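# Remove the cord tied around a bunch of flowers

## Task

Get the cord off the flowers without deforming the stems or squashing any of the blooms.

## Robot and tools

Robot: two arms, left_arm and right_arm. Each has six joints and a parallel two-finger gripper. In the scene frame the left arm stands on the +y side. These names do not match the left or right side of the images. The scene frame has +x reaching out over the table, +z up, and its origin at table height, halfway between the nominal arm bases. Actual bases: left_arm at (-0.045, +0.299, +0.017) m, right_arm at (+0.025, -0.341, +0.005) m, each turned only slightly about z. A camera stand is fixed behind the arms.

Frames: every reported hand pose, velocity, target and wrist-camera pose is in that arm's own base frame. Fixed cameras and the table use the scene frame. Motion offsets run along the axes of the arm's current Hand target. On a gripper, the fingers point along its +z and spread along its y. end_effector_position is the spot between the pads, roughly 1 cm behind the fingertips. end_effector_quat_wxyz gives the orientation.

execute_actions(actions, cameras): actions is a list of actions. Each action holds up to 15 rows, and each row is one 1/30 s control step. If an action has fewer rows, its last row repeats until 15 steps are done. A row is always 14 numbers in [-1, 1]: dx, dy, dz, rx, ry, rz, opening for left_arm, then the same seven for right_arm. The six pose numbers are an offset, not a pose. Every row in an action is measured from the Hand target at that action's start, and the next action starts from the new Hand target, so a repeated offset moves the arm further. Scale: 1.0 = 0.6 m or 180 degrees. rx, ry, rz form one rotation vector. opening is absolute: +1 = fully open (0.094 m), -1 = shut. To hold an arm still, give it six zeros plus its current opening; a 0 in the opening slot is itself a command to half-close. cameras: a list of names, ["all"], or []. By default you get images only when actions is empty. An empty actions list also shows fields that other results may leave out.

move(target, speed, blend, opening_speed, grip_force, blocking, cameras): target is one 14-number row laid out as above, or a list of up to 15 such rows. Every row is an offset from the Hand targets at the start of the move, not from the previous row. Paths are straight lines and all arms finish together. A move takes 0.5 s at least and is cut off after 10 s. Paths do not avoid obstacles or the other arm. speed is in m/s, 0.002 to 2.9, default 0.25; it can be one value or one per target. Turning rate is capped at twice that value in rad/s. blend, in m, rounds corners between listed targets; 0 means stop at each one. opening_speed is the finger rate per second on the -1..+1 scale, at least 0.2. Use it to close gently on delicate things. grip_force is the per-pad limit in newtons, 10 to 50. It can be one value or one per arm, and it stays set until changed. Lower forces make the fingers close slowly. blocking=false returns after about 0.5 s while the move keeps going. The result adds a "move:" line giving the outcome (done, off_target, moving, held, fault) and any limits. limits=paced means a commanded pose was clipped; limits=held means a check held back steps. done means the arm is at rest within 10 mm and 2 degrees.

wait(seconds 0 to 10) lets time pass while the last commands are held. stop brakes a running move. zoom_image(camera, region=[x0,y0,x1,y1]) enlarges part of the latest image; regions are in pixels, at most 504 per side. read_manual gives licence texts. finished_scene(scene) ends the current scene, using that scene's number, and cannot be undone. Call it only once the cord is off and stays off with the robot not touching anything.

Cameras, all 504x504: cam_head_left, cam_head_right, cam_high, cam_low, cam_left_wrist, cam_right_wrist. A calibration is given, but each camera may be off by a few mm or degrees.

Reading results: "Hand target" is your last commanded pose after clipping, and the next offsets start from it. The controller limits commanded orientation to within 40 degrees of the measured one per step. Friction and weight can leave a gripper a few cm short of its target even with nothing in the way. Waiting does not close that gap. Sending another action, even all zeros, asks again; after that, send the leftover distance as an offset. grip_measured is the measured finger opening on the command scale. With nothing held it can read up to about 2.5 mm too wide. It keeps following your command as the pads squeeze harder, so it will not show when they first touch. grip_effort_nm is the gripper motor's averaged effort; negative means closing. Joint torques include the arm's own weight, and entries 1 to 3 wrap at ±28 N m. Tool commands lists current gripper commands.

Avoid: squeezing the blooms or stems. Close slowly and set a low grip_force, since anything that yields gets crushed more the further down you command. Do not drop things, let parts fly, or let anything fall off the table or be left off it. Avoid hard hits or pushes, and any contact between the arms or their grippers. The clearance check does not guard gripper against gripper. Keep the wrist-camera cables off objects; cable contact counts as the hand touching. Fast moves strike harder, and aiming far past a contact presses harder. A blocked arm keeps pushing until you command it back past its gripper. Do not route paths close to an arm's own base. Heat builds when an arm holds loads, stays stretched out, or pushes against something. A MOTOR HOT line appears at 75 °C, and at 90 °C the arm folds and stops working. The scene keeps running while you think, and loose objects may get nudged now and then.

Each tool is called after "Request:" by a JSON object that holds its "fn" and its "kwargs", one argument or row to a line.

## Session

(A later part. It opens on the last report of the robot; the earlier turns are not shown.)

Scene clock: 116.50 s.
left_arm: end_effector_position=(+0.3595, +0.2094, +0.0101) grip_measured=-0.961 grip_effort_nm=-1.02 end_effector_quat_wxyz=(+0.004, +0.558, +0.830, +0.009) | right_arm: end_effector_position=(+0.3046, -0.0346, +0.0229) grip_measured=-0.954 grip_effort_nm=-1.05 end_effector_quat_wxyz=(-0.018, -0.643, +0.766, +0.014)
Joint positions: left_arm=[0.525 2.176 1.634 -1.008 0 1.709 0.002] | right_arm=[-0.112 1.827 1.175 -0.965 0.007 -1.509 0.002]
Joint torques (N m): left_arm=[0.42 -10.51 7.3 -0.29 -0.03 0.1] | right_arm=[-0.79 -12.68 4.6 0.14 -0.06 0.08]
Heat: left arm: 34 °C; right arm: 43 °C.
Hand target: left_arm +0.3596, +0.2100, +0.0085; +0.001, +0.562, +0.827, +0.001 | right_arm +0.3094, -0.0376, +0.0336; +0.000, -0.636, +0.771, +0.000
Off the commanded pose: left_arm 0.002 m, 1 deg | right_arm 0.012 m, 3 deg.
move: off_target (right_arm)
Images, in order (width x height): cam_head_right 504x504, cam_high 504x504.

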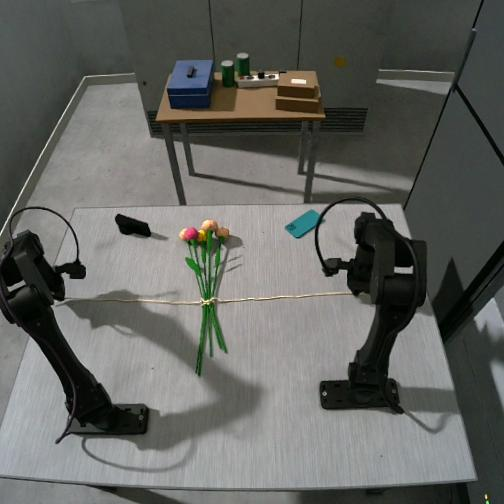

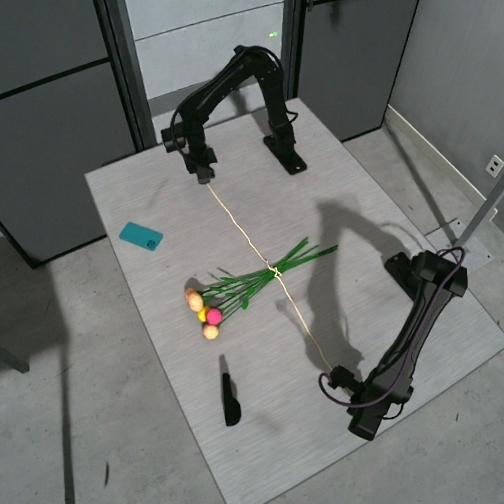

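Request:
{"fn": "move", "kwargs": {
  "target": [
    [0,0,0,0,0,0,0.2,0,0,0,0,0,0,0.2],
    [0,0,-0.1,0,0,0,0.4,0,0,-0.1,0,0,0,0.2],
    [-0.4495,-0.178,-0.1,0,0,0.12,0.4,0,0,-0.1,0,0,0,0.2]
  ],
  "speed": 0.2,
  "opening_speed": 1.2,
  "cameras": ["cam_head_right","cam_left_wrist","cam_right_wrist"]
}}

Request:
{"fn": "zoom_image", "kwargs": {
  "camera": "cam_head_right",
  "region": [150, 240, 270, 360]
}}

Scene clock: 135.03 s.
left_arm: end_effector_position=(+0.3530, -0.0786, +0.0634) grip_measured=+0.397 grip_effort_nm=0.15 end_effector_quat_wxyz=(-0.008, +0.709, +0.706, -0.003) | right_arm: end_effector_position=(+0.3019, -0.0343, +0.0749) grip_measured=+0.198 grip_effort_nm=0.08 end_effector_quat_wxyz=(-0.020, -0.642, +0.766, +0.016)
Joint positions: left_arm=[-0.224 1.954 1.516 -1.15 -0.003 1.352 0.066] | right_arm=[-0.112 1.762 1.312 -1.172 0.007 -1.508 0.056]
Joint torques (N m): left_arm=[0.32 -9.92 7.32 -0.12 -0.02 -0.05] | right_arm=[-0.75 -12.05 7.86 -0.11 -0.01 0.06]
Heat: left arm: 35 °C; right arm: 44 °C.
Hand target: left_arm +0.3597, -0.0801, +0.0683; +0.001, +0.707, +0.707, +0.001 | right_arm +0.3094, -0.0376, +0.0936; +0.000, -0.636, +0.771, -0.001
Off the commanded pose: left_arm 0.008 m, 1 deg | right_arm 0.020 m, 3 deg.
move: off_target (right_arm); target 2's new opening was sent with left_arm's hand 0.015 m and 1 deg from that target
camera_calibration:
cam_left_wrist: T_world_to_cam=[[-0.991808, 0.109393, 0.0659508, 0.350863], [0.126961, 0.901006, 0.414812, 0.0442438], [-0.0140446, 0.419787, -0.907514, 0.216473], [0, 0, 0, 1]] pos_world=[0.345412, -0.169118, 0.154959]
cam_right_wrist: T_world_to_cam=[[0.953253, -0.301185, 0.0244015, -0.303763], [-0.280843, -0.853272, 0.439379, 0.0646152], [-0.111513, -0.425692, -0.89797, 0.199797], [0, 0, 0, 1]] pos_world=[0.32999, 0.0486978, 0.158434]
Images, in order (width x height): cam_head_right 504x504, cam_left_wrist 504x504, cam_right_wrist 504x504.

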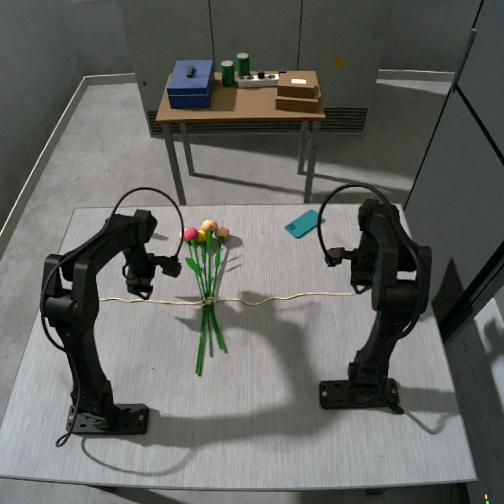

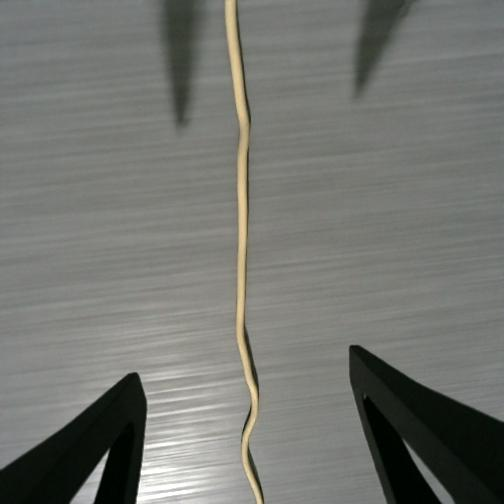

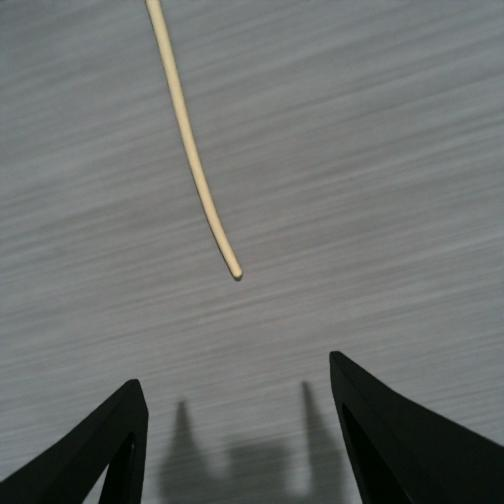

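Scaled by 4.200.

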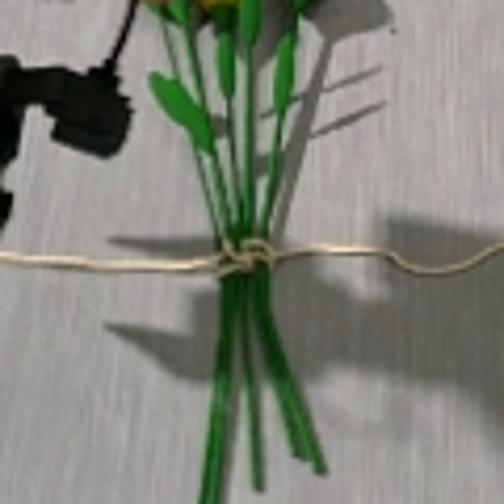

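Request:
{"fn": "move", "kwargs": {
  "target": [
    [0,0,0.145,0,0,0,0,0,0,0,0,0,0,0.2],
    [0,0,0.145,0,0,0,-1,0,0,0,0,0,0,0.2]
  ],
  "speed": 0.13,
  "opening_speed": 1,
  "cameras": ["cam_left_wrist"]
}}

Scene clock: 141.43 s.
left_arm: end_effector_position=(+0.3636, -0.0837, -0.0017) grip_measured=-0.960 grip_effort_nm=-1.02 end_effector_quat_wxyz=(+0.011, +0.711, +0.703, +0.010) | right_arm: end_effector_position=(+0.3019, -0.0343, +0.0749) grip_measured=+0.198 grip_effort_nm=0.08 end_effector_quat_wxyz=(-0.020, -0.642, +0.766, +0.016)
Joint positions: left_arm=[-0.231 2.031 1.355 -0.865 -0.005 1.35 0.002] | right_arm=[-0.112 1.762 1.312 -1.172 0.007 -1.508 0.056]
Joint torques (N m): left_arm=[0.32 -7.84 3.45 0.32 -0.01 -0.04] | right_arm=[-0.7 -11.84 7.79 -0.12 -0.02 0.04]
Heat: left arm: 35 °C; right arm: 46 °C.
Hand target: left_arm +0.3599, -0.0801, -0.0187; +0.001, +0.707, +0.707, +0.001 | right_arm +0.3094, -0.0376, +0.0936; +0.000, -0.636, +0.771, -0.001
Off the commanded pose: left_arm 0.018 m, 2 deg | right_arm 0.020 m, 3 deg.
move: off_target (left_arm, right_arm); target 2's new opening was sent with left_arm's hand 0.017 m and 1 deg from that target
camera_calibration:
cam_left_wrist: T_world_to_cam=[[-0.993026, 0.11624, 0.0196888, 0.367205], [0.113986, 0.903955, 0.412155, 0.0794197], [0.0301112, 0.411525, -0.910901, 0.142911], [0, 0, 0, 1]] pos_world=[0.351289, -0.173288, 0.090215]
Images, in order (width x height): cam_left_wrist 504x504.

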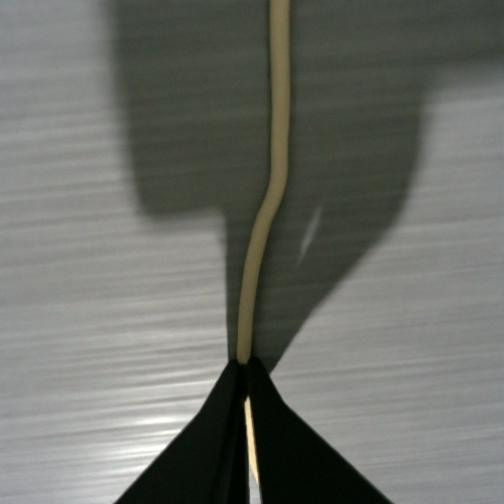

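Held. Pull to the left.

Request:
{"fn": "move", "kwargs": {
  "target": [
    [0,0,-0.055,0,0,0,-1,0,0,0,0,0,0,0.2],
    [0.15,0,-0.055,0,0,0,-1,0,0,0,0,0,0,0.2]
  ],
  "speed": 0.05,
  "cameras": ["cam_head_right","cam_low"]
}}

Request:
{"fn": "zoom_image", "kwargs": {
  "camera": "cam_head_right",
  "region": [130, 210, 290, 370]
}}

Scene clock: 149.87 s.
left_arm: end_effector_position=(+0.3613, +0.0081, +0.0062) grip_measured=-0.961 grip_effort_nm=-1.02 end_effector_quat_wxyz=(-0.006, +0.706, +0.708, -0.003) | right_arm: end_effector_position=(+0.3019, -0.0343, +0.0749) grip_measured=+0.198 grip_effort_nm=0.08 end_effector_quat_wxyz=(-0.020, -0.642, +0.766, +0.016)
Joint positions: left_arm=[0.017 2.014 1.364 -0.933 -0.005 1.584 0.002] | right_arm=[-0.112 1.762 1.312 -1.172 0.007 -1.508 0.056]
Joint torques (N m): left_arm=[0.28 -13.2 4.41 -0.17 0 0.1] | right_arm=[-0.77 -11.86 7.99 -0.08 -0.05 0.07]
Heat: left arm: 36 °C; right arm: 47 °C.
Hand target: left_arm +0.3598, +0.0099, +0.0144; +0.001, +0.707, +0.707, +0.001 | right_arm +0.3094, -0.0376, +0.0936; +0.000, -0.636, +0.771, -0.001
Off the commanded pose: left_arm 0.009 m, 1 deg | right_arm 0.020 m, 3 deg.
move: off_target (right_arm)
Images, in order (width x height): cam_head_right 504x504, cam_low 504x504.

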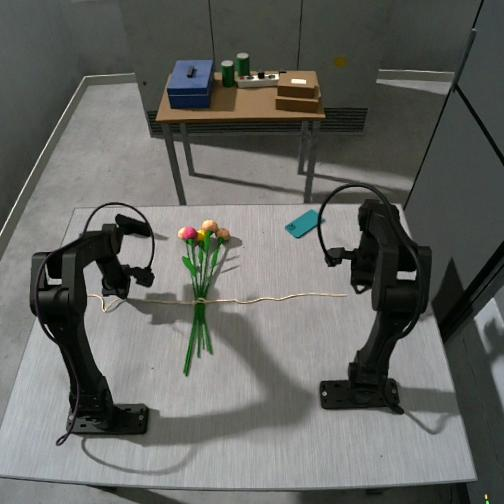

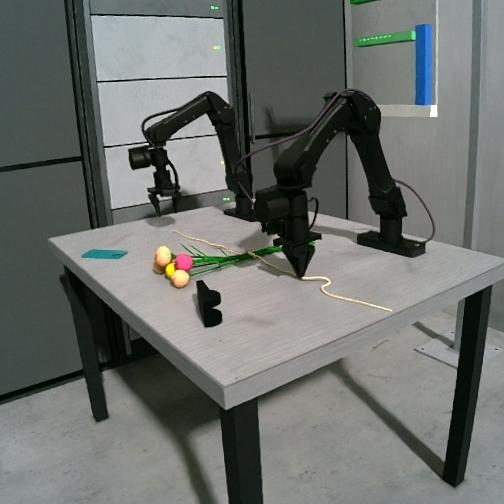

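Scaled by 3.150.

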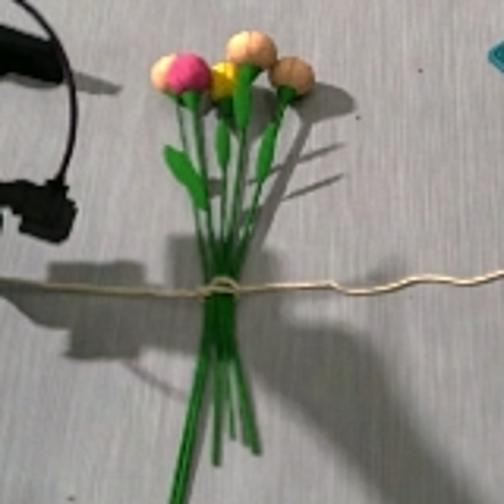

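Request:
{"fn": "move", "kwargs": {
  "target": [0.1,0,0,0,0,0,-1,0,0,0,0,0,0,0.2],
  "speed": 0.05,
  "cameras": ["cam_head_right"]
}}

Request:
{"fn": "zoom_image", "kwargs": {
  "camera": "cam_head_right",
  "region": [130, 210, 290, 370]
}}

Scene clock: 162.03 s.
left_arm: end_effector_position=(+0.3551, +0.0670, +0.0062) grip_measured=-0.961 grip_effort_nm=-1.02 end_effector_quat_wxyz=(-0.005, +0.706, +0.708, -0.003) | right_arm: end_effector_position=(+0.3019, -0.0343, +0.0749) grip_measured=+0.198 grip_effort_nm=0.08 end_effector_quat_wxyz=(-0.020, -0.642, +0.766, +0.016)
Joint positions: left_arm=[0.181 2.014 1.364 -0.933 -0.005 1.749 0.002] | right_arm=[-0.112 1.762 1.312 -1.172 0.007 -1.508 0.056]
Joint torques (N m): left_arm=[0.27 -11.11 7.01 -0.29 0 0.11] | right_arm=[-0.59 -11.93 7.84 -0.1 -0.05 0.02]
Heat: left arm: 38 °C; right arm: 48 °C.
Hand target: left_arm +0.3597, +0.0699, +0.0144; +0.001, +0.707, +0.707, +0.001 | right_arm +0.3094, -0.0376, +0.0936; +0.000, -0.636, +0.771, -0.001
Off the commanded pose: left_arm 0.010 m, 1 deg | right_arm 0.020 m, 3 deg.
move: off_target (right_arm)
Images, in order (width x height): cam_head_right 504x504.

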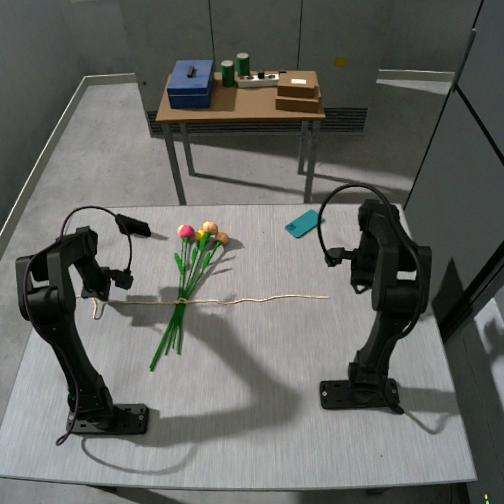

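Scaled by 3.150.

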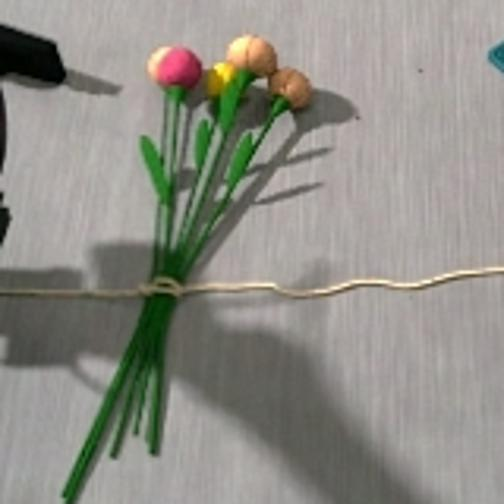

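Request:
{"fn": "move", "kwargs": {
  "target": [
    [0,0,0,0,0,0,0,0,0,0,0,0,0,0.2],
    [0,0,-0.176,0,0,0,0,-0.448,0.105,0,0,0,-0.06,0.2],
    [-0.452,-0.02,-0.176,0,0,-0.878,0,-0.448,0.105,0,0,0,-0.06,0.2]
  ],
  "speed": 0.3,
  "opening_speed": 1.5,
  "cameras": ["cam_head_right","cam_head_left","cam_left_wrist","cam_right_wrist"]
}}

Request:
{"fn": "zoom_image", "kwargs": {
  "camera": "cam_head_right",
  "region": [130, 210, 290, 370]
}}

Scene clock: 199.33 s.
left_arm: end_effector_position=(+0.3488, -0.1995, +0.1199) grip_measured=-0.003 grip_effort_nm=0.14 end_effector_quat_wxyz=(+0.005, -0.558, +0.830, -0.008) | right_arm: end_effector_position=(+0.2914, +0.2330, +0.0867) grip_measured=+0.198 grip_effort_nm=0.08 end_effector_quat_wxyz=(+0.010, +0.709, -0.705, +0.002)
Joint positions: left_arm=[-0.523 2.068 1.906 -1.39 -0.001 -1.707 0.047] | right_arm=[0.675 1.988 1.657 -1.259 0.005 -0.902 0.056]
Joint torques (N m): left_arm=[-0.18 -9.91 7.56 -0.31 -0.05 -0.11] | right_arm=[-0.57 -10.15 8.76 -0.02 -0.02 0.12]
Heat: left arm: 38 °C; right arm: 47 °C.
Hand target: left_arm +0.3476, -0.2013, +0.1198; +0.001, -0.560, +0.829, -0.001 | right_arm +0.2987, +0.2383, +0.0934; +0.000, +0.706, -0.708, +0.001
Off the commanded pose: left_arm 0.002 m, 1 deg | right_arm 0.011 m, 1 deg.
move: off_target (right_arm)
camera_calibration:
cam_left_wrist: T_world_to_cam=[[0.879387, -0.471121, 0.0687266, -0.41262], [-0.455498, -0.790498, 0.409432, -0.00351982], [-0.138564, -0.391354, -0.909748, 0.200248], [0, 0, 0, 1]] pos_world=[0.388997, -0.118809, 0.211974]
cam_right_wrist: T_world_to_cam=[[0.990204, -0.123991, 0.0642112, -0.26901], [-0.13961, -0.887196, 0.439765, 0.25125], [0.00244116, -0.444421, -0.895815, 0.293965], [0, 0, 0, 1]] pos_world=[0.300734, 0.320198, 0.17012]
Images, in order (width x height): cam_head_left 504x504, cam_head_right 504x504, cam_left_wrist 504x504, cam_right_wrist 504x504.

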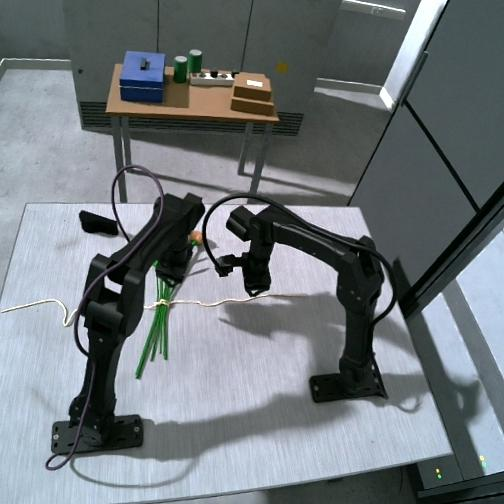

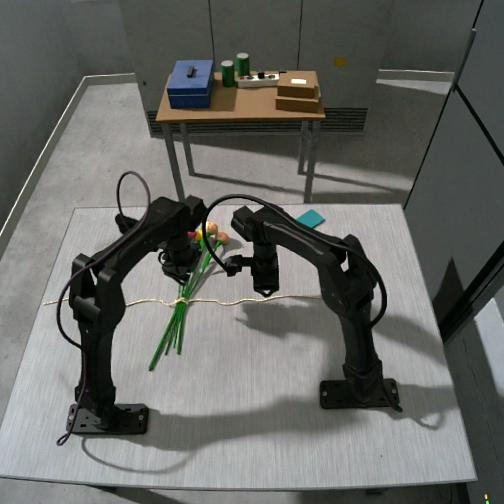

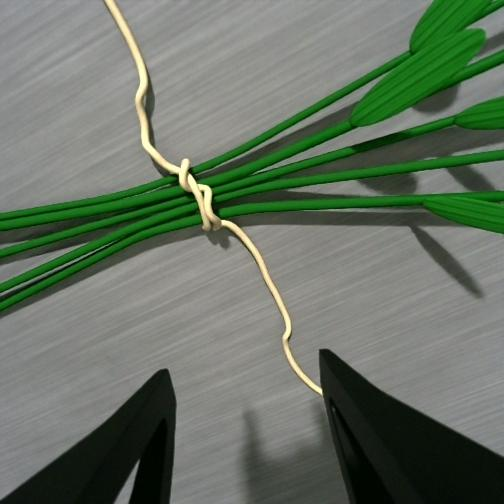

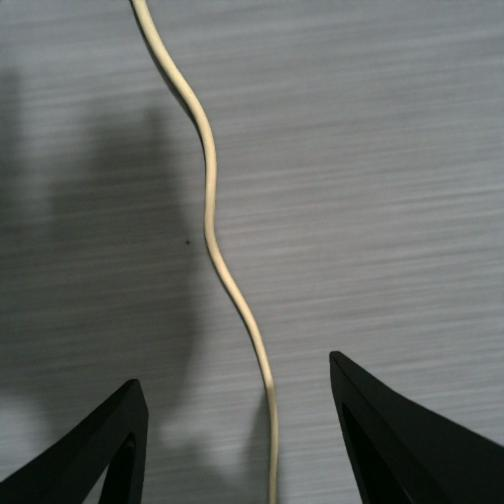

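Scaled by 3.150.

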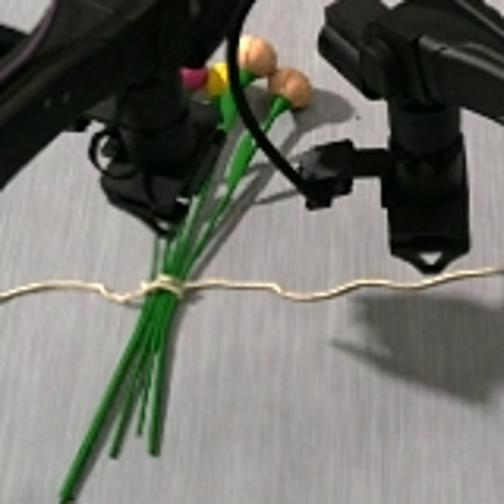

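Request:
{"fn": "move", "kwargs": {
  "target": [
    [0.047,-0.021,0.0,0,0,0,0,0.03,0,0,0,0,0,0.2],
    [0.047,-0.021,0.188,0,0,0,0,0.03,0,0.125,0,0,0,0.2],
    [0.047,-0.021,0.188,0,0,0,0,0.03,0,0.125,0,0,0,-1]
  ],
  "speed": 0.12,
  "opening_speed": 1,
  "cameras": ["cam_head_right","cam_left_wrist","cam_right_wrist"]
}}

Scene clock: 214.17 s.
left_arm: end_effector_position=(+0.3511, -0.2308, +0.0133) grip_measured=-0.003 grip_effort_nm=0.14 end_effector_quat_wxyz=(+0.003, -0.559, +0.829, -0.006) | right_arm: end_effector_position=(+0.2978, +0.2176, +0.0235) grip_measured=-0.955 grip_effort_nm=-1.05 end_effector_quat_wxyz=(+0.003, +0.703, -0.711, +0.003)
Joint positions: left_arm=[-0.584 2.196 1.68 -1.042 -0.001 -1.77 0.047] | right_arm=[0.632 2.009 1.432 -0.997 0.007 -0.928 0.002]
Joint torques (N m): left_arm=[-0.2 -11.28 4.97 0.05 -0.05 -0.11] | right_arm=[-0.17 -10.3 4.64 0.35 0.01 -0.09]
Heat: left arm: 36 °C; right arm: 46 °C.
Hand target: left_arm +0.3491, -0.2321, +0.0070; +0.001, -0.560, +0.829, -0.001 | right_arm +0.2987, +0.2202, +0.0184; +0.000, +0.706, -0.708, +0.001
Off the commanded pose: left_arm 0.007 m, 1 deg | right_arm 0.006 m, 1 deg.
move: done
camera_calibration:
cam_left_wrist: T_world_to_cam=[[0.880177, -0.470593, 0.0618991, -0.42211], [-0.452178, -0.791703, 0.410782, 0.015129], [-0.144305, -0.38955, -0.90963, 0.0938302], [0, 0, 0, 1]] pos_world=[0.391912, -0.150112, 0.105264]
cam_right_wrist: T_world_to_cam=[[0.987022, -0.141814, 0.0753429, -0.268683], [-0.160477, -0.888269, 0.430379, 0.272935], [0.00589114, -0.436884, -0.899499, 0.227943], [0, 0, 0, 1]] pos_world=[0.307653, 0.303922, 0.107813]
Images, in order (width x height): cam_head_right 504x504, cam_left_wrist 504x504, cam_right_wrist 504x504.

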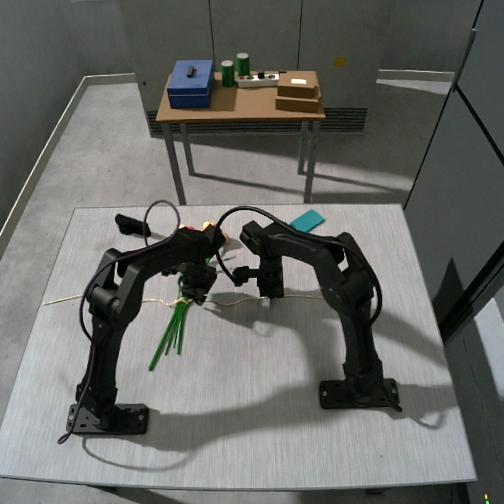

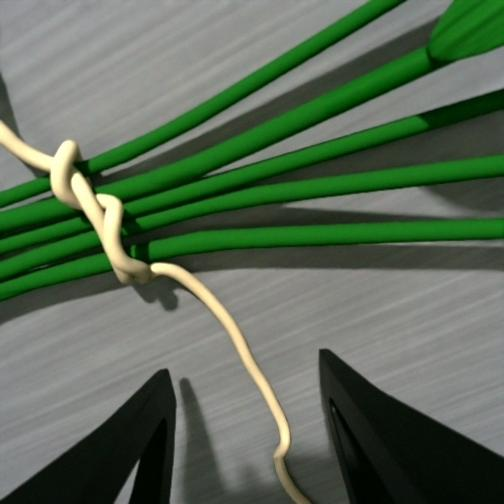

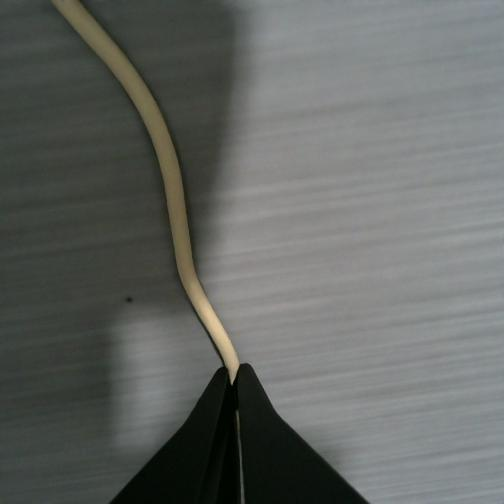

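Request:
{"fn": "move", "kwargs": {
  "target": [
    [0,0.015,0.0,0,0,0,0.2,0,0,-0.022,0,0,0,-1],
    [0,0.015,0.022,0,0,0,0.2,0,0,-0.022,0,0,0,-1],
    [0,0.015,0.022,0,0,0,0.2,0.14,0,-0.022,0,0,0,-1]
  ],
  "speed": 0.05,
  "cameras": ["cam_head_right","cam_left_wrist","cam_right_wrist"]
}}

Scene clock: 224.23 s.
left_arm: end_effector_position=(+0.3423, -0.2250, +0.0002) grip_measured=+0.197 grip_effort_nm=0.14 end_effector_quat_wxyz=(-0.001, -0.561, +0.828, +0.003) | right_arm: end_effector_position=(+0.2966, +0.1403, +0.0230) grip_measured=-0.955 grip_effort_nm=-1.05 end_effector_quat_wxyz=(+0.014, +0.707, -0.707, -0.006)
Joint positions: left_arm=[-0.584 2.19 1.616 -1.003 -0.001 -1.774 0.056] | right_arm=[0.438 1.89 1.26 -0.972 -0.001 -1.133 0.002]
Joint torques (N m): left_arm=[-0.53 -11.95 3.54 0.32 -0.05 -0.1] | right_arm=[-0.84 -13.52 3.71 0.2 0.04 -0.06]
Heat: left arm: 35 °C; right arm: 45 °C.
Hand target: left_arm +0.3408, -0.2287, -0.0062; +0.001, -0.560, +0.829, -0.001 | right_arm +0.2984, +0.1362, +0.0317; +0.000, +0.706, -0.708, +0.001
Off the commanded pose: left_arm 0.008 m, 1 deg | right_arm 0.010 m, 2 deg.
move: done
camera_calibration:
cam_left_wrist: T_world_to_cam=[[0.883169, -0.467081, 0.0429901, -0.411111], [-0.441992, -0.79803, 0.409623, 0.0161888], [-0.15702, -0.380768, -0.911241, 0.0892239], [0, 0, 0, 1]] pos_world=[0.384246, -0.145129, 0.0923469]
cam_right_wrist: T_world_to_cam=[[0.990359, -0.130226, 0.0472241, -0.280389], [-0.137693, -0.888174, 0.438392, 0.197364], [-0.0151468, -0.440668, -0.897542, 0.200444], [0, 0, 0, 1]] pos_world=[0.307897, 0.227109, 0.106625]
Images, in order (width x height): cam_head_right 504x504, cam_left_wrist 504x504, cam_right_wrist 504x504.

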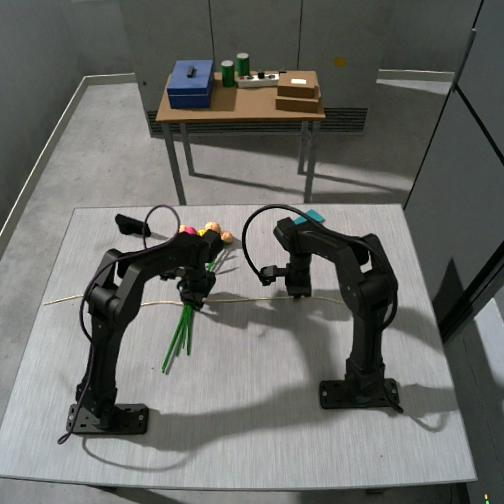

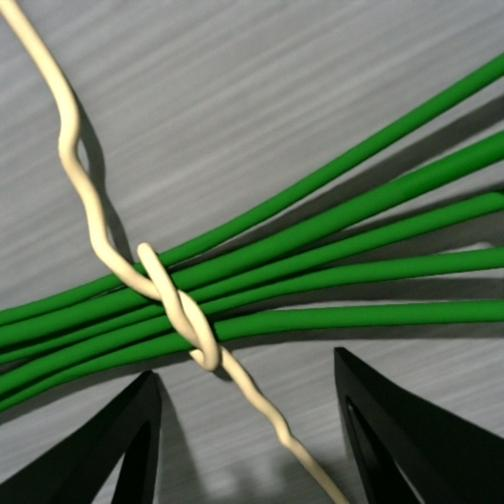

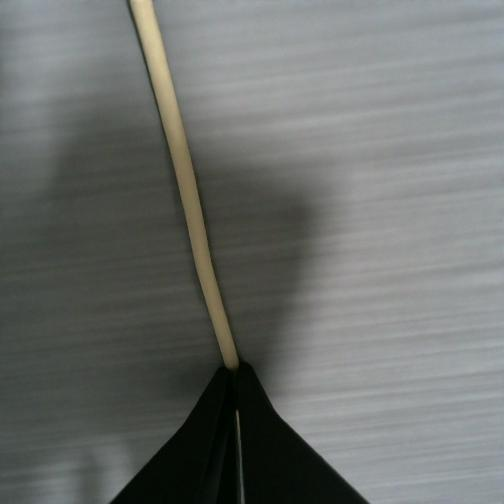

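Request:
{"fn": "move", "kwargs": {
  "target": [0,0,0,0,0,0,0.2,0.08,0,0,0,0,0,-1],
  "speed": 0.04,
  "cameras": ["cam_head_right","cam_left_wrist"]
}}

Scene clock: 228.20 s.
left_arm: end_effector_position=(+0.3456, -0.2349, +0.0000) grip_measured=+0.197 grip_effort_nm=0.14 end_effector_quat_wxyz=(+0.002, -0.557, +0.830, -0.014) | right_arm: end_effector_position=(+0.2970, +0.0962, +0.0228) grip_measured=-0.955 grip_effort_nm=-1.05 end_effector_quat_wxyz=(+0.009, +0.708, -0.706, -0.013)
Joint positions: left_arm=[-0.596 2.19 1.614 -0.968 0.007 -1.779 0.056] | right_arm=[0.302 1.831 1.182 -0.949 -0.014 -1.273 0.002]
Joint torques (N m): left_arm=[-0.29 -12 3.77 -0.02 -0.12 -0.05] | right_arm=[-1.13 -12.94 3.81 0.11 0.12 -0.09]
Heat: left arm: 35 °C; right arm: 44 °C.
Hand target: left_arm +0.3408, -0.2288, -0.0062; +0.001, -0.560, +0.829, -0.001 | right_arm +0.2983, +0.0882, +0.0317; +0.000, +0.706, -0.708, +0.001
Off the commanded pose: left_arm 0.010 m, 2 deg | right_arm 0.012 m, 2 deg.
move: off_target (right_arm)
camera_calibration:
cam_left_wrist: T_world_to_cam=[[0.878309, -0.472083, 0.0755708, -0.418086], [-0.45761, -0.784338, 0.418815, 0.0183852], [-0.138443, -0.402431, -0.904921, 0.0742217], [0, 0, 0, 1]] pos_world=[0.385897, -0.153082, 0.0910598]
Images, in order (width x height): cam_head_right 504x504, cam_left_wrist 504x504.

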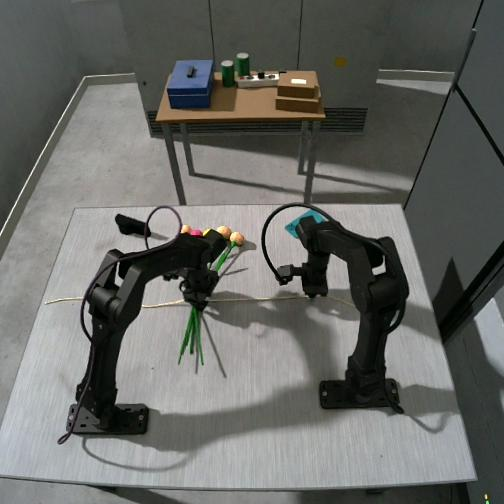

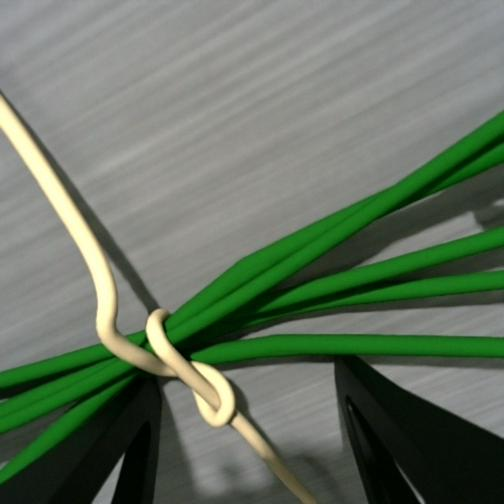

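Request:
{"fn": "move", "kwargs": {
  "target": [0,0,0,0,0,0,0.2,-0.1,0,0.01,0,0,0,-1],
  "speed": 0.05,
  "cameras": ["cam_head_right","cam_left_wrist"]
}}

Request:
{"fn": "zoom_image", "kwargs": {
  "camera": "cam_left_wrist",
  "region": [60, 230, 320, 490]
}}

Scene clock: 237.90 s.
left_arm: end_effector_position=(+0.3456, -0.2349, +0.0000) grip_measured=+0.197 grip_effort_nm=0.14 end_effector_quat_wxyz=(+0.002, -0.557, +0.830, -0.014) | right_arm: end_effector_position=(+0.2902, +0.1386, +0.0231) grip_measured=-0.955 grip_effort_nm=-1.05 end_effector_quat_wxyz=(+0.011, +0.705, -0.709, +0.004)
Joint positions: left_arm=[-0.596 2.19 1.614 -0.968 0.007 -1.779 0.056] | right_arm=[0.451 1.856 1.215 -0.949 0.014 -1.116 0.002]
Joint torques (N m): left_arm=[-0.31 -12.01 3.74 -0.02 -0.13 -0.05] | right_arm=[0.59 -7.8 7.73 0.14 -0.11 0.11]
Heat: left arm: 35 °C; right arm: 44 °C.
Hand target: left_arm +0.3408, -0.2288, -0.0062; +0.001, -0.560, +0.829, -0.001 | right_arm +0.2985, +0.1482, +0.0257; +0.000, +0.706, -0.708, +0.001
Off the commanded pose: left_arm 0.010 m, 2 deg | right_arm 0.013 m, 1 deg.
move: off_target (right_arm)
camera_calibration:
cam_left_wrist: T_world_to_cam=[[0.878309, -0.472083, 0.0755708, -0.418086], [-0.45761, -0.784338, 0.418815, 0.0183852], [-0.138443, -0.402431, -0.904921, 0.0742217], [0, 0, 0, 1]] pos_world=[0.385897, -0.153082, 0.0910598]
Images, in order (width x height): cam_head_right 504x504, cam_left_wrist 504x504.

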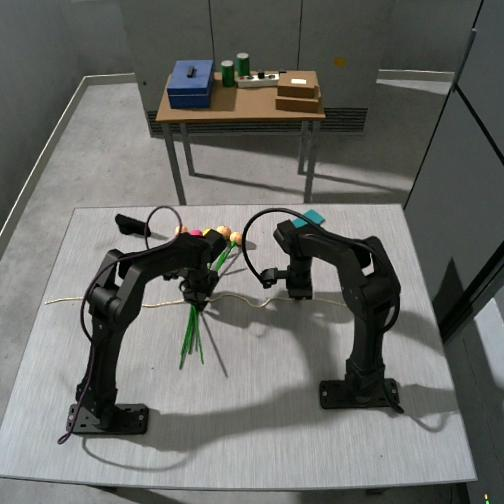

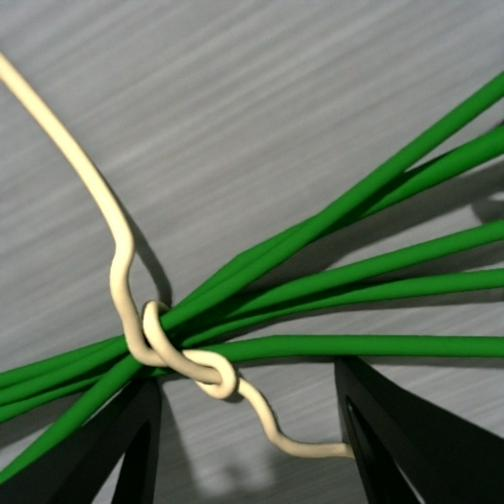

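Scaled by 1.938.

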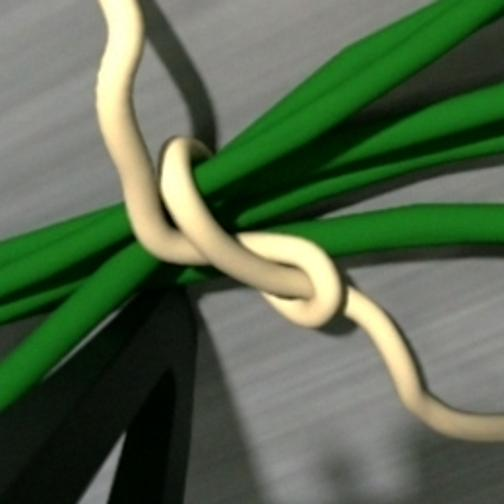

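Request:
{"fn": "move", "kwargs": {
  "target": [
    [0.046,-0.02,0,0,0,0,0.2,0,0,0,0,0,0,0.2],
    [0.046,-0.02,0,0,0,0,0.2,0.1,0,-0.15,0,0,0,0.2]
  ],
  "speed": 0.1,
  "cameras": ["cam_left_wrist","cam_head_right"]
}}

Request:
{"fn": "zoom_image", "kwargs": {
  "camera": "cam_head_right",
  "region": [130, 210, 290, 370]
}}

Scene clock: 274.50 s.
left_arm: end_effector_position=(+0.3426, -0.2625, +0.0006) grip_measured=+0.197 grip_effort_nm=0.15 end_effector_quat_wxyz=(+0.002, -0.555, +0.831, -0.018) | right_arm: end_effector_position=(+0.2899, +0.0848, +0.0928) grip_measured=+0.198 grip_effort_nm=0.08 end_effector_quat_wxyz=(+0.034, +0.704, -0.709, -0.010)
Joint positions: left_arm=[-0.653 2.233 1.688 -0.99 0.007 -1.831 0.056] | right_arm=[0.289 1.761 1.381 -1.261 0.014 -1.274 0.056]
Joint torques (N m): left_arm=[-0.25 -10.3 6.83 -0.26 -0.13 -0.11] | right_arm=[-0.42 -12.92 8.28 -0.16 -0.1 -0.11]
Heat: left arm: 36 °C; right arm: 46 °C.
Hand target: left_arm +0.3416, -0.2588, -0.0062; +0.001, -0.560, +0.829, -0.001 | right_arm +0.2982, +0.0883, +0.1157; +0.000, +0.706, -0.708, +0.001
Off the commanded pose: left_arm 0.008 m, 2 deg | right_arm 0.025 m, 4 deg.
move: off_target (right_arm)
camera_calibration:
cam_left_wrist: T_world_to_cam=[[0.875507, -0.475946, 0.083447, -0.428561], [-0.46388, -0.779513, 0.420922, -0.00141571], [-0.135288, -0.407229, -0.90325, 0.0608963], [0, 0, 0, 1]] pos_world=[0.38279, -0.180276, 0.0913626]
Images, in order (width x height): cam_head_right 504x504, cam_left_wrist 504x504.

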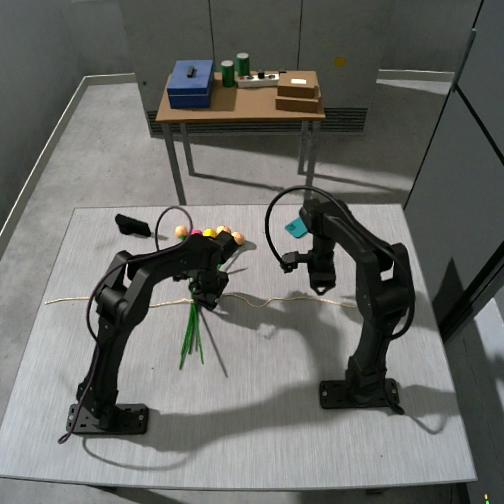

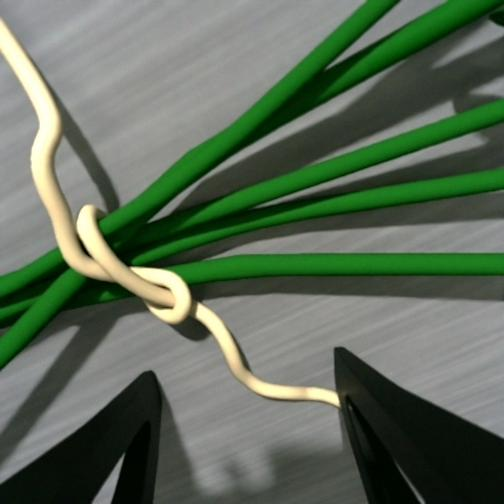

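Scaled by 3.150.

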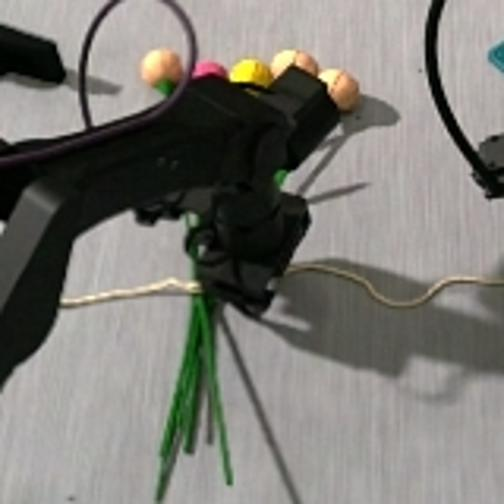

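Request:
{"fn": "move", "kwargs": {
  "target": [
    [-0.007,0,0.005,0,0,0,-1,0,0,0,0,0,0,0.2],
    [-0.045,0.03,-0.004,0,0,0,-1,0,0,0,0,0,0,0.2]
  ],
  "speed": 0.05,
  "opening_speed": 1,
  "cameras": ["cam_left_wrist"]
}}

Request:
{"fn": "execute_actions", "kwargs": {
  "actions": [
    [[0,0,0,0,0,0,-1,0,0,0,0,0,0,0.2]]
  ],
  "cameras": ["cam_left_wrist"]
}}

Scene clock: 282.67 s.
left_arm: end_effector_position=(+0.3379, -0.2382, -0.0003) grip_measured=-0.955 grip_effort_nm=-1.02 end_effector_quat_wxyz=(-0.001, -0.556, +0.831, -0.014) | right_arm: end_effector_position=(+0.2897, +0.0852, +0.0928) grip_measured=+0.198 grip_effort_nm=0.08 end_effector_quat_wxyz=(+0.034, +0.705, -0.709, -0.010)
Joint positions: left_arm=[-0.612 2.175 1.588 -0.958 0.011 -1.792 0.002] | right_arm=[0.291 1.761 1.381 -1.261 0.014 -1.274 0.056]
Joint torques (N m): left_arm=[0.53 -12.59 3.52 -0.08 -0.16 0.05] | right_arm=[-0.38 -12.9 8.35 -0.13 -0.13 -0.12]
Heat: left arm: 37 °C; right arm: 47 °C.
Hand target: left_arm +0.3350, -0.2271, -0.0038; +0.001, -0.560, +0.829, -0.001 | right_arm +0.2983, +0.0883, +0.1157; +0.000, +0.706, -0.708, +0.001
Off the commanded pose: left_arm 0.012 m, 2 deg | right_arm 0.025 m, 4 deg.
move: off_target (left_arm, right_arm)
camera_calibration:
cam_left_wrist: T_world_to_cam=[[0.877395, -0.474061, 0.073789, -0.413038], [-0.458042, -0.781932, 0.422824, 0.013021], [-0.142746, -0.404782, -0.903203, 0.0724942], [0, 0, 0, 1]] pos_world=[0.378709, -0.156279, 0.090449]
Images, in order (width x height): cam_left_wrist 504x504.

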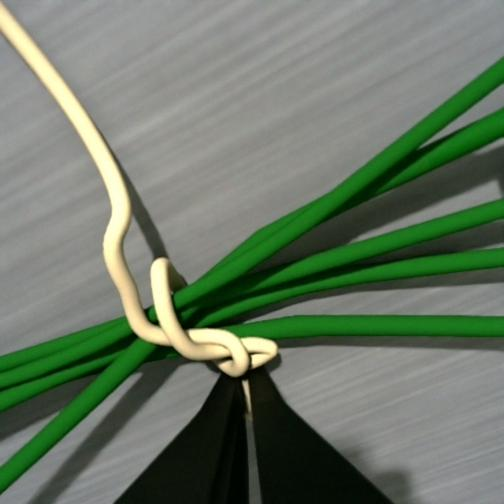

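Scene clock: 283.47 s.
left_arm: end_effector_position=(+0.3379, -0.2382, -0.0003) grip_measured=-0.955 grip_effort_nm=-1.02 end_effector_quat_wxyz=(-0.001, -0.556, +0.831, -0.014) | right_arm: end_effector_position=(+0.2897, +0.0852, +0.0928) grip_measured=+0.198 grip_effort_nm=0.08 end_effector_quat_wxyz=(+0.034, +0.705, -0.709, -0.010)
Joint positions: left_arm=[-0.612 2.175 1.588 -0.958 0.011 -1.792 0.002] | right_arm=[0.291 1.761 1.381 -1.261 0.014 -1.274 0.056]
Joint torques (N m): left_arm=[0.53 -12.59 3.52 -0.08 -0.16 0.04] | right_arm=[-0.46 -12.77 8.54 -0.13 -0.09 -0.07]
Heat: left arm: 37 °C; right arm: 47 °C.
Hand target: left_arm +0.3350, -0.2271, -0.0038; +0.001, -0.560, +0.829, -0.001 | right_arm +0.2983, +0.0883, +0.1157; +0.000, +0.706, -0.708, +0.001
Off the commanded pose: left_arm 0.012 m, 2 deg | right_arm 0.025 m, 4 deg.
camera_calibration:
cam_left_wrist: T_world_to_cam=[[0.877395, -0.474061, 0.073789, -0.413038], [-0.458042, -0.781932, 0.422824, 0.013021], [-0.142746, -0.404782, -0.903203, 0.0724942], [0, 0, 0, 1]] pos_world=[0.378709, -0.156279, 0.090449]
Images, in order (width x height): cam_left_wrist 504x504.

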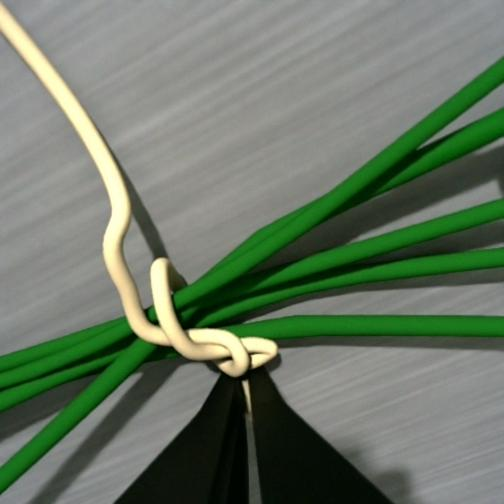

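Request:
{"fn": "move", "kwargs": {
  "target": [
    [0,0,0,0,0,0,-0.2,0,0,0,0,0,0,0.2],
    [0.04,-0.01,0,0,0,0,-0.2,0,0,0,0,0,0,0.2]
  ],
  "speed": 0.05,
  "opening_speed": 1,
  "cameras": ["cam_left_wrist","cam_head_right","cam_high"]
}}

Request:
{"fn": "zoom_image", "kwargs": {
  "camera": "cam_left_wrist",
  "region": [60, 180, 320, 440]
}}

Scene clock: 292.27 s.
left_arm: end_effector_position=(+0.3316, -0.2555, +0.0005) grip_measured=-0.203 grip_effort_nm=0.14 end_effector_quat_wxyz=(+0.001, -0.555, +0.832, -0.017) | right_arm: end_effector_position=(+0.2897, +0.0852, +0.0928) grip_measured=+0.198 grip_effort_nm=0.08 end_effector_quat_wxyz=(+0.034, +0.705, -0.709, -0.010)
Joint positions: left_arm=[-0.655 2.187 1.611 -0.963 0.01 -1.832 0.037] | right_arm=[0.291 1.761 1.381 -1.261 0.014 -1.274 0.056]
Joint torques (N m): left_arm=[-0.24 -10.22 6.98 -0.31 -0.16 -0.1] | right_arm=[-0.4 -12.88 8.38 -0.13 -0.1 -0.08]
Heat: left arm: 37 °C; right arm: 48 °C.
Hand target: left_arm +0.3317, -0.2516, -0.0038; +0.001, -0.560, +0.829, -0.001 | right_arm +0.2983, +0.0883, +0.1157; +0.000, +0.706, -0.708, +0.001
Off the commanded pose: left_arm 0.006 m, 2 deg | right_arm 0.025 m, 4 deg.
move: off_target (right_arm)
camera_calibration:
cam_left_wrist: T_world_to_cam=[[0.875463, -0.476636, 0.0798928, -0.415721], [-0.462744, -0.779037, 0.423047, -0.00131812], [-0.1394, -0.407332, -0.902579, 0.0635774], [0, 0, 0, 1]] pos_world=[0.372201, -0.173277, 0.0911544]
Images, in order (width x height): cam_head_right 504x504, cam_high 504x504, cam_left_wrist 504x504.

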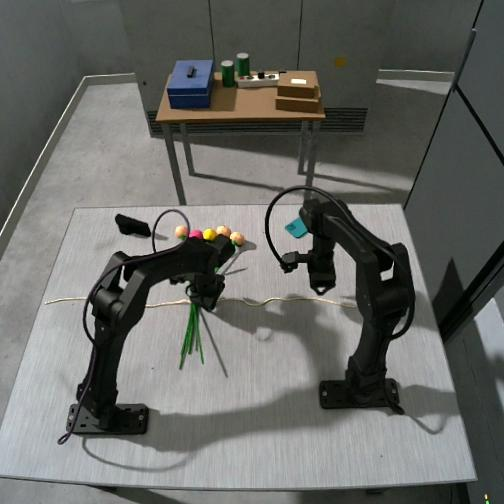

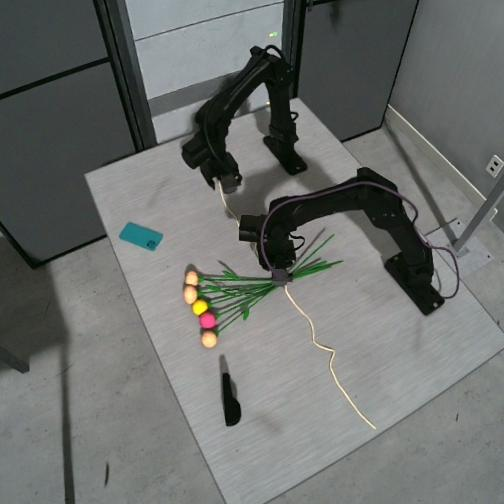

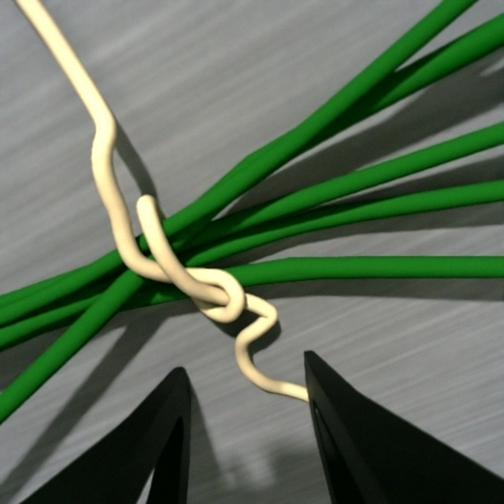

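Scaled by 1.938.

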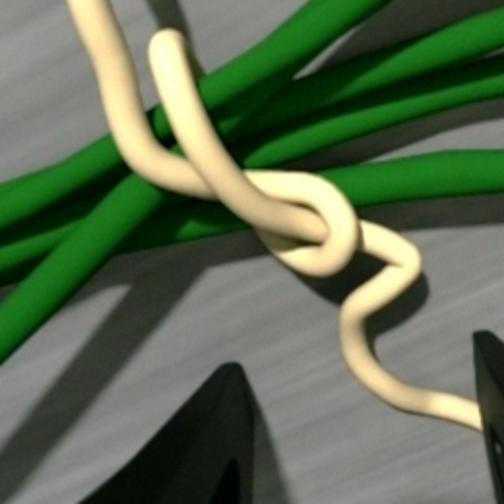

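Request:
{"fn": "move", "kwargs": {
  "target": [
    [-0.03,0,-0.005,0,0,0,-0.2,0,0,0,0,0,0,0.2],
    [-0.03,0,-0.005,0,0,0,-1,0,0,0,0,0,0,0.2],
    [-0.065,0.02,-0.02,0,0,0,-1,0,0,0,0,0,0,0.2]
  ],
  "speed": 0.05,
  "opening_speed": 1,
  "cameras": ["cam_left_wrist"]
}}

Request:
{"fn": "zoom_image", "kwargs": {
  "camera": "cam_left_wrist",
  "region": [100, 200, 360, 460]
}}

Scene clock: 307.10 s.
left_arm: end_effector_position=(+0.3383, -0.2172, +0.0000) grip_measured=-0.955 grip_effort_nm=-1.02 end_effector_quat_wxyz=(-0.003, -0.560, +0.828, -0.005) | right_arm: end_effector_position=(+0.2897, +0.0852, +0.0928) grip_measured=+0.198 grip_effort_nm=0.08 end_effector_quat_wxyz=(+0.034, +0.705, -0.709, -0.010)
Joint positions: left_arm=[-0.569 2.15 1.55 -0.964 0.01 -1.759 0.002] | right_arm=[0.291 1.761 1.381 -1.261 0.014 -1.274 0.056]
Joint torques (N m): left_arm=[0.39 -14.46 4.31 -0.3 -0.15 0.04] | right_arm=[-0.35 -12.78 8.42 -0.13 -0.1 -0.07]
Heat: left arm: 38 °C; right arm: 49 °C.
Hand target: left_arm +0.3351, -0.2109, +0.0082; +0.001, -0.560, +0.829, -0.001 | right_arm +0.2983, +0.0883, +0.1157; +0.000, +0.706, -0.708, +0.001
Off the commanded pose: left_arm 0.011 m, 1 deg | right_arm 0.025 m, 4 deg.
move: off_target (left_arm, right_arm)
camera_calibration:
cam_left_wrist: T_world_to_cam=[[0.882752, -0.466573, 0.0553065, -0.403653], [-0.444545, -0.791319, 0.419755, 0.0230199], [-0.152081, -0.395126, -0.905951, 0.086622], [0, 0, 0, 1]] pos_world=[0.379732, -0.135891, 0.0911372]
Images, in order (width x height): cam_left_wrist 504x504.

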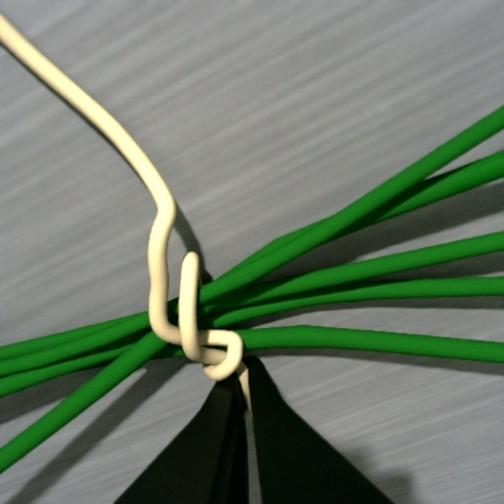

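Scaled by 1.938.

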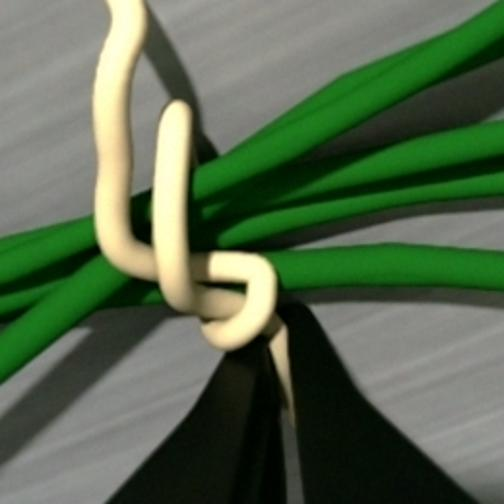

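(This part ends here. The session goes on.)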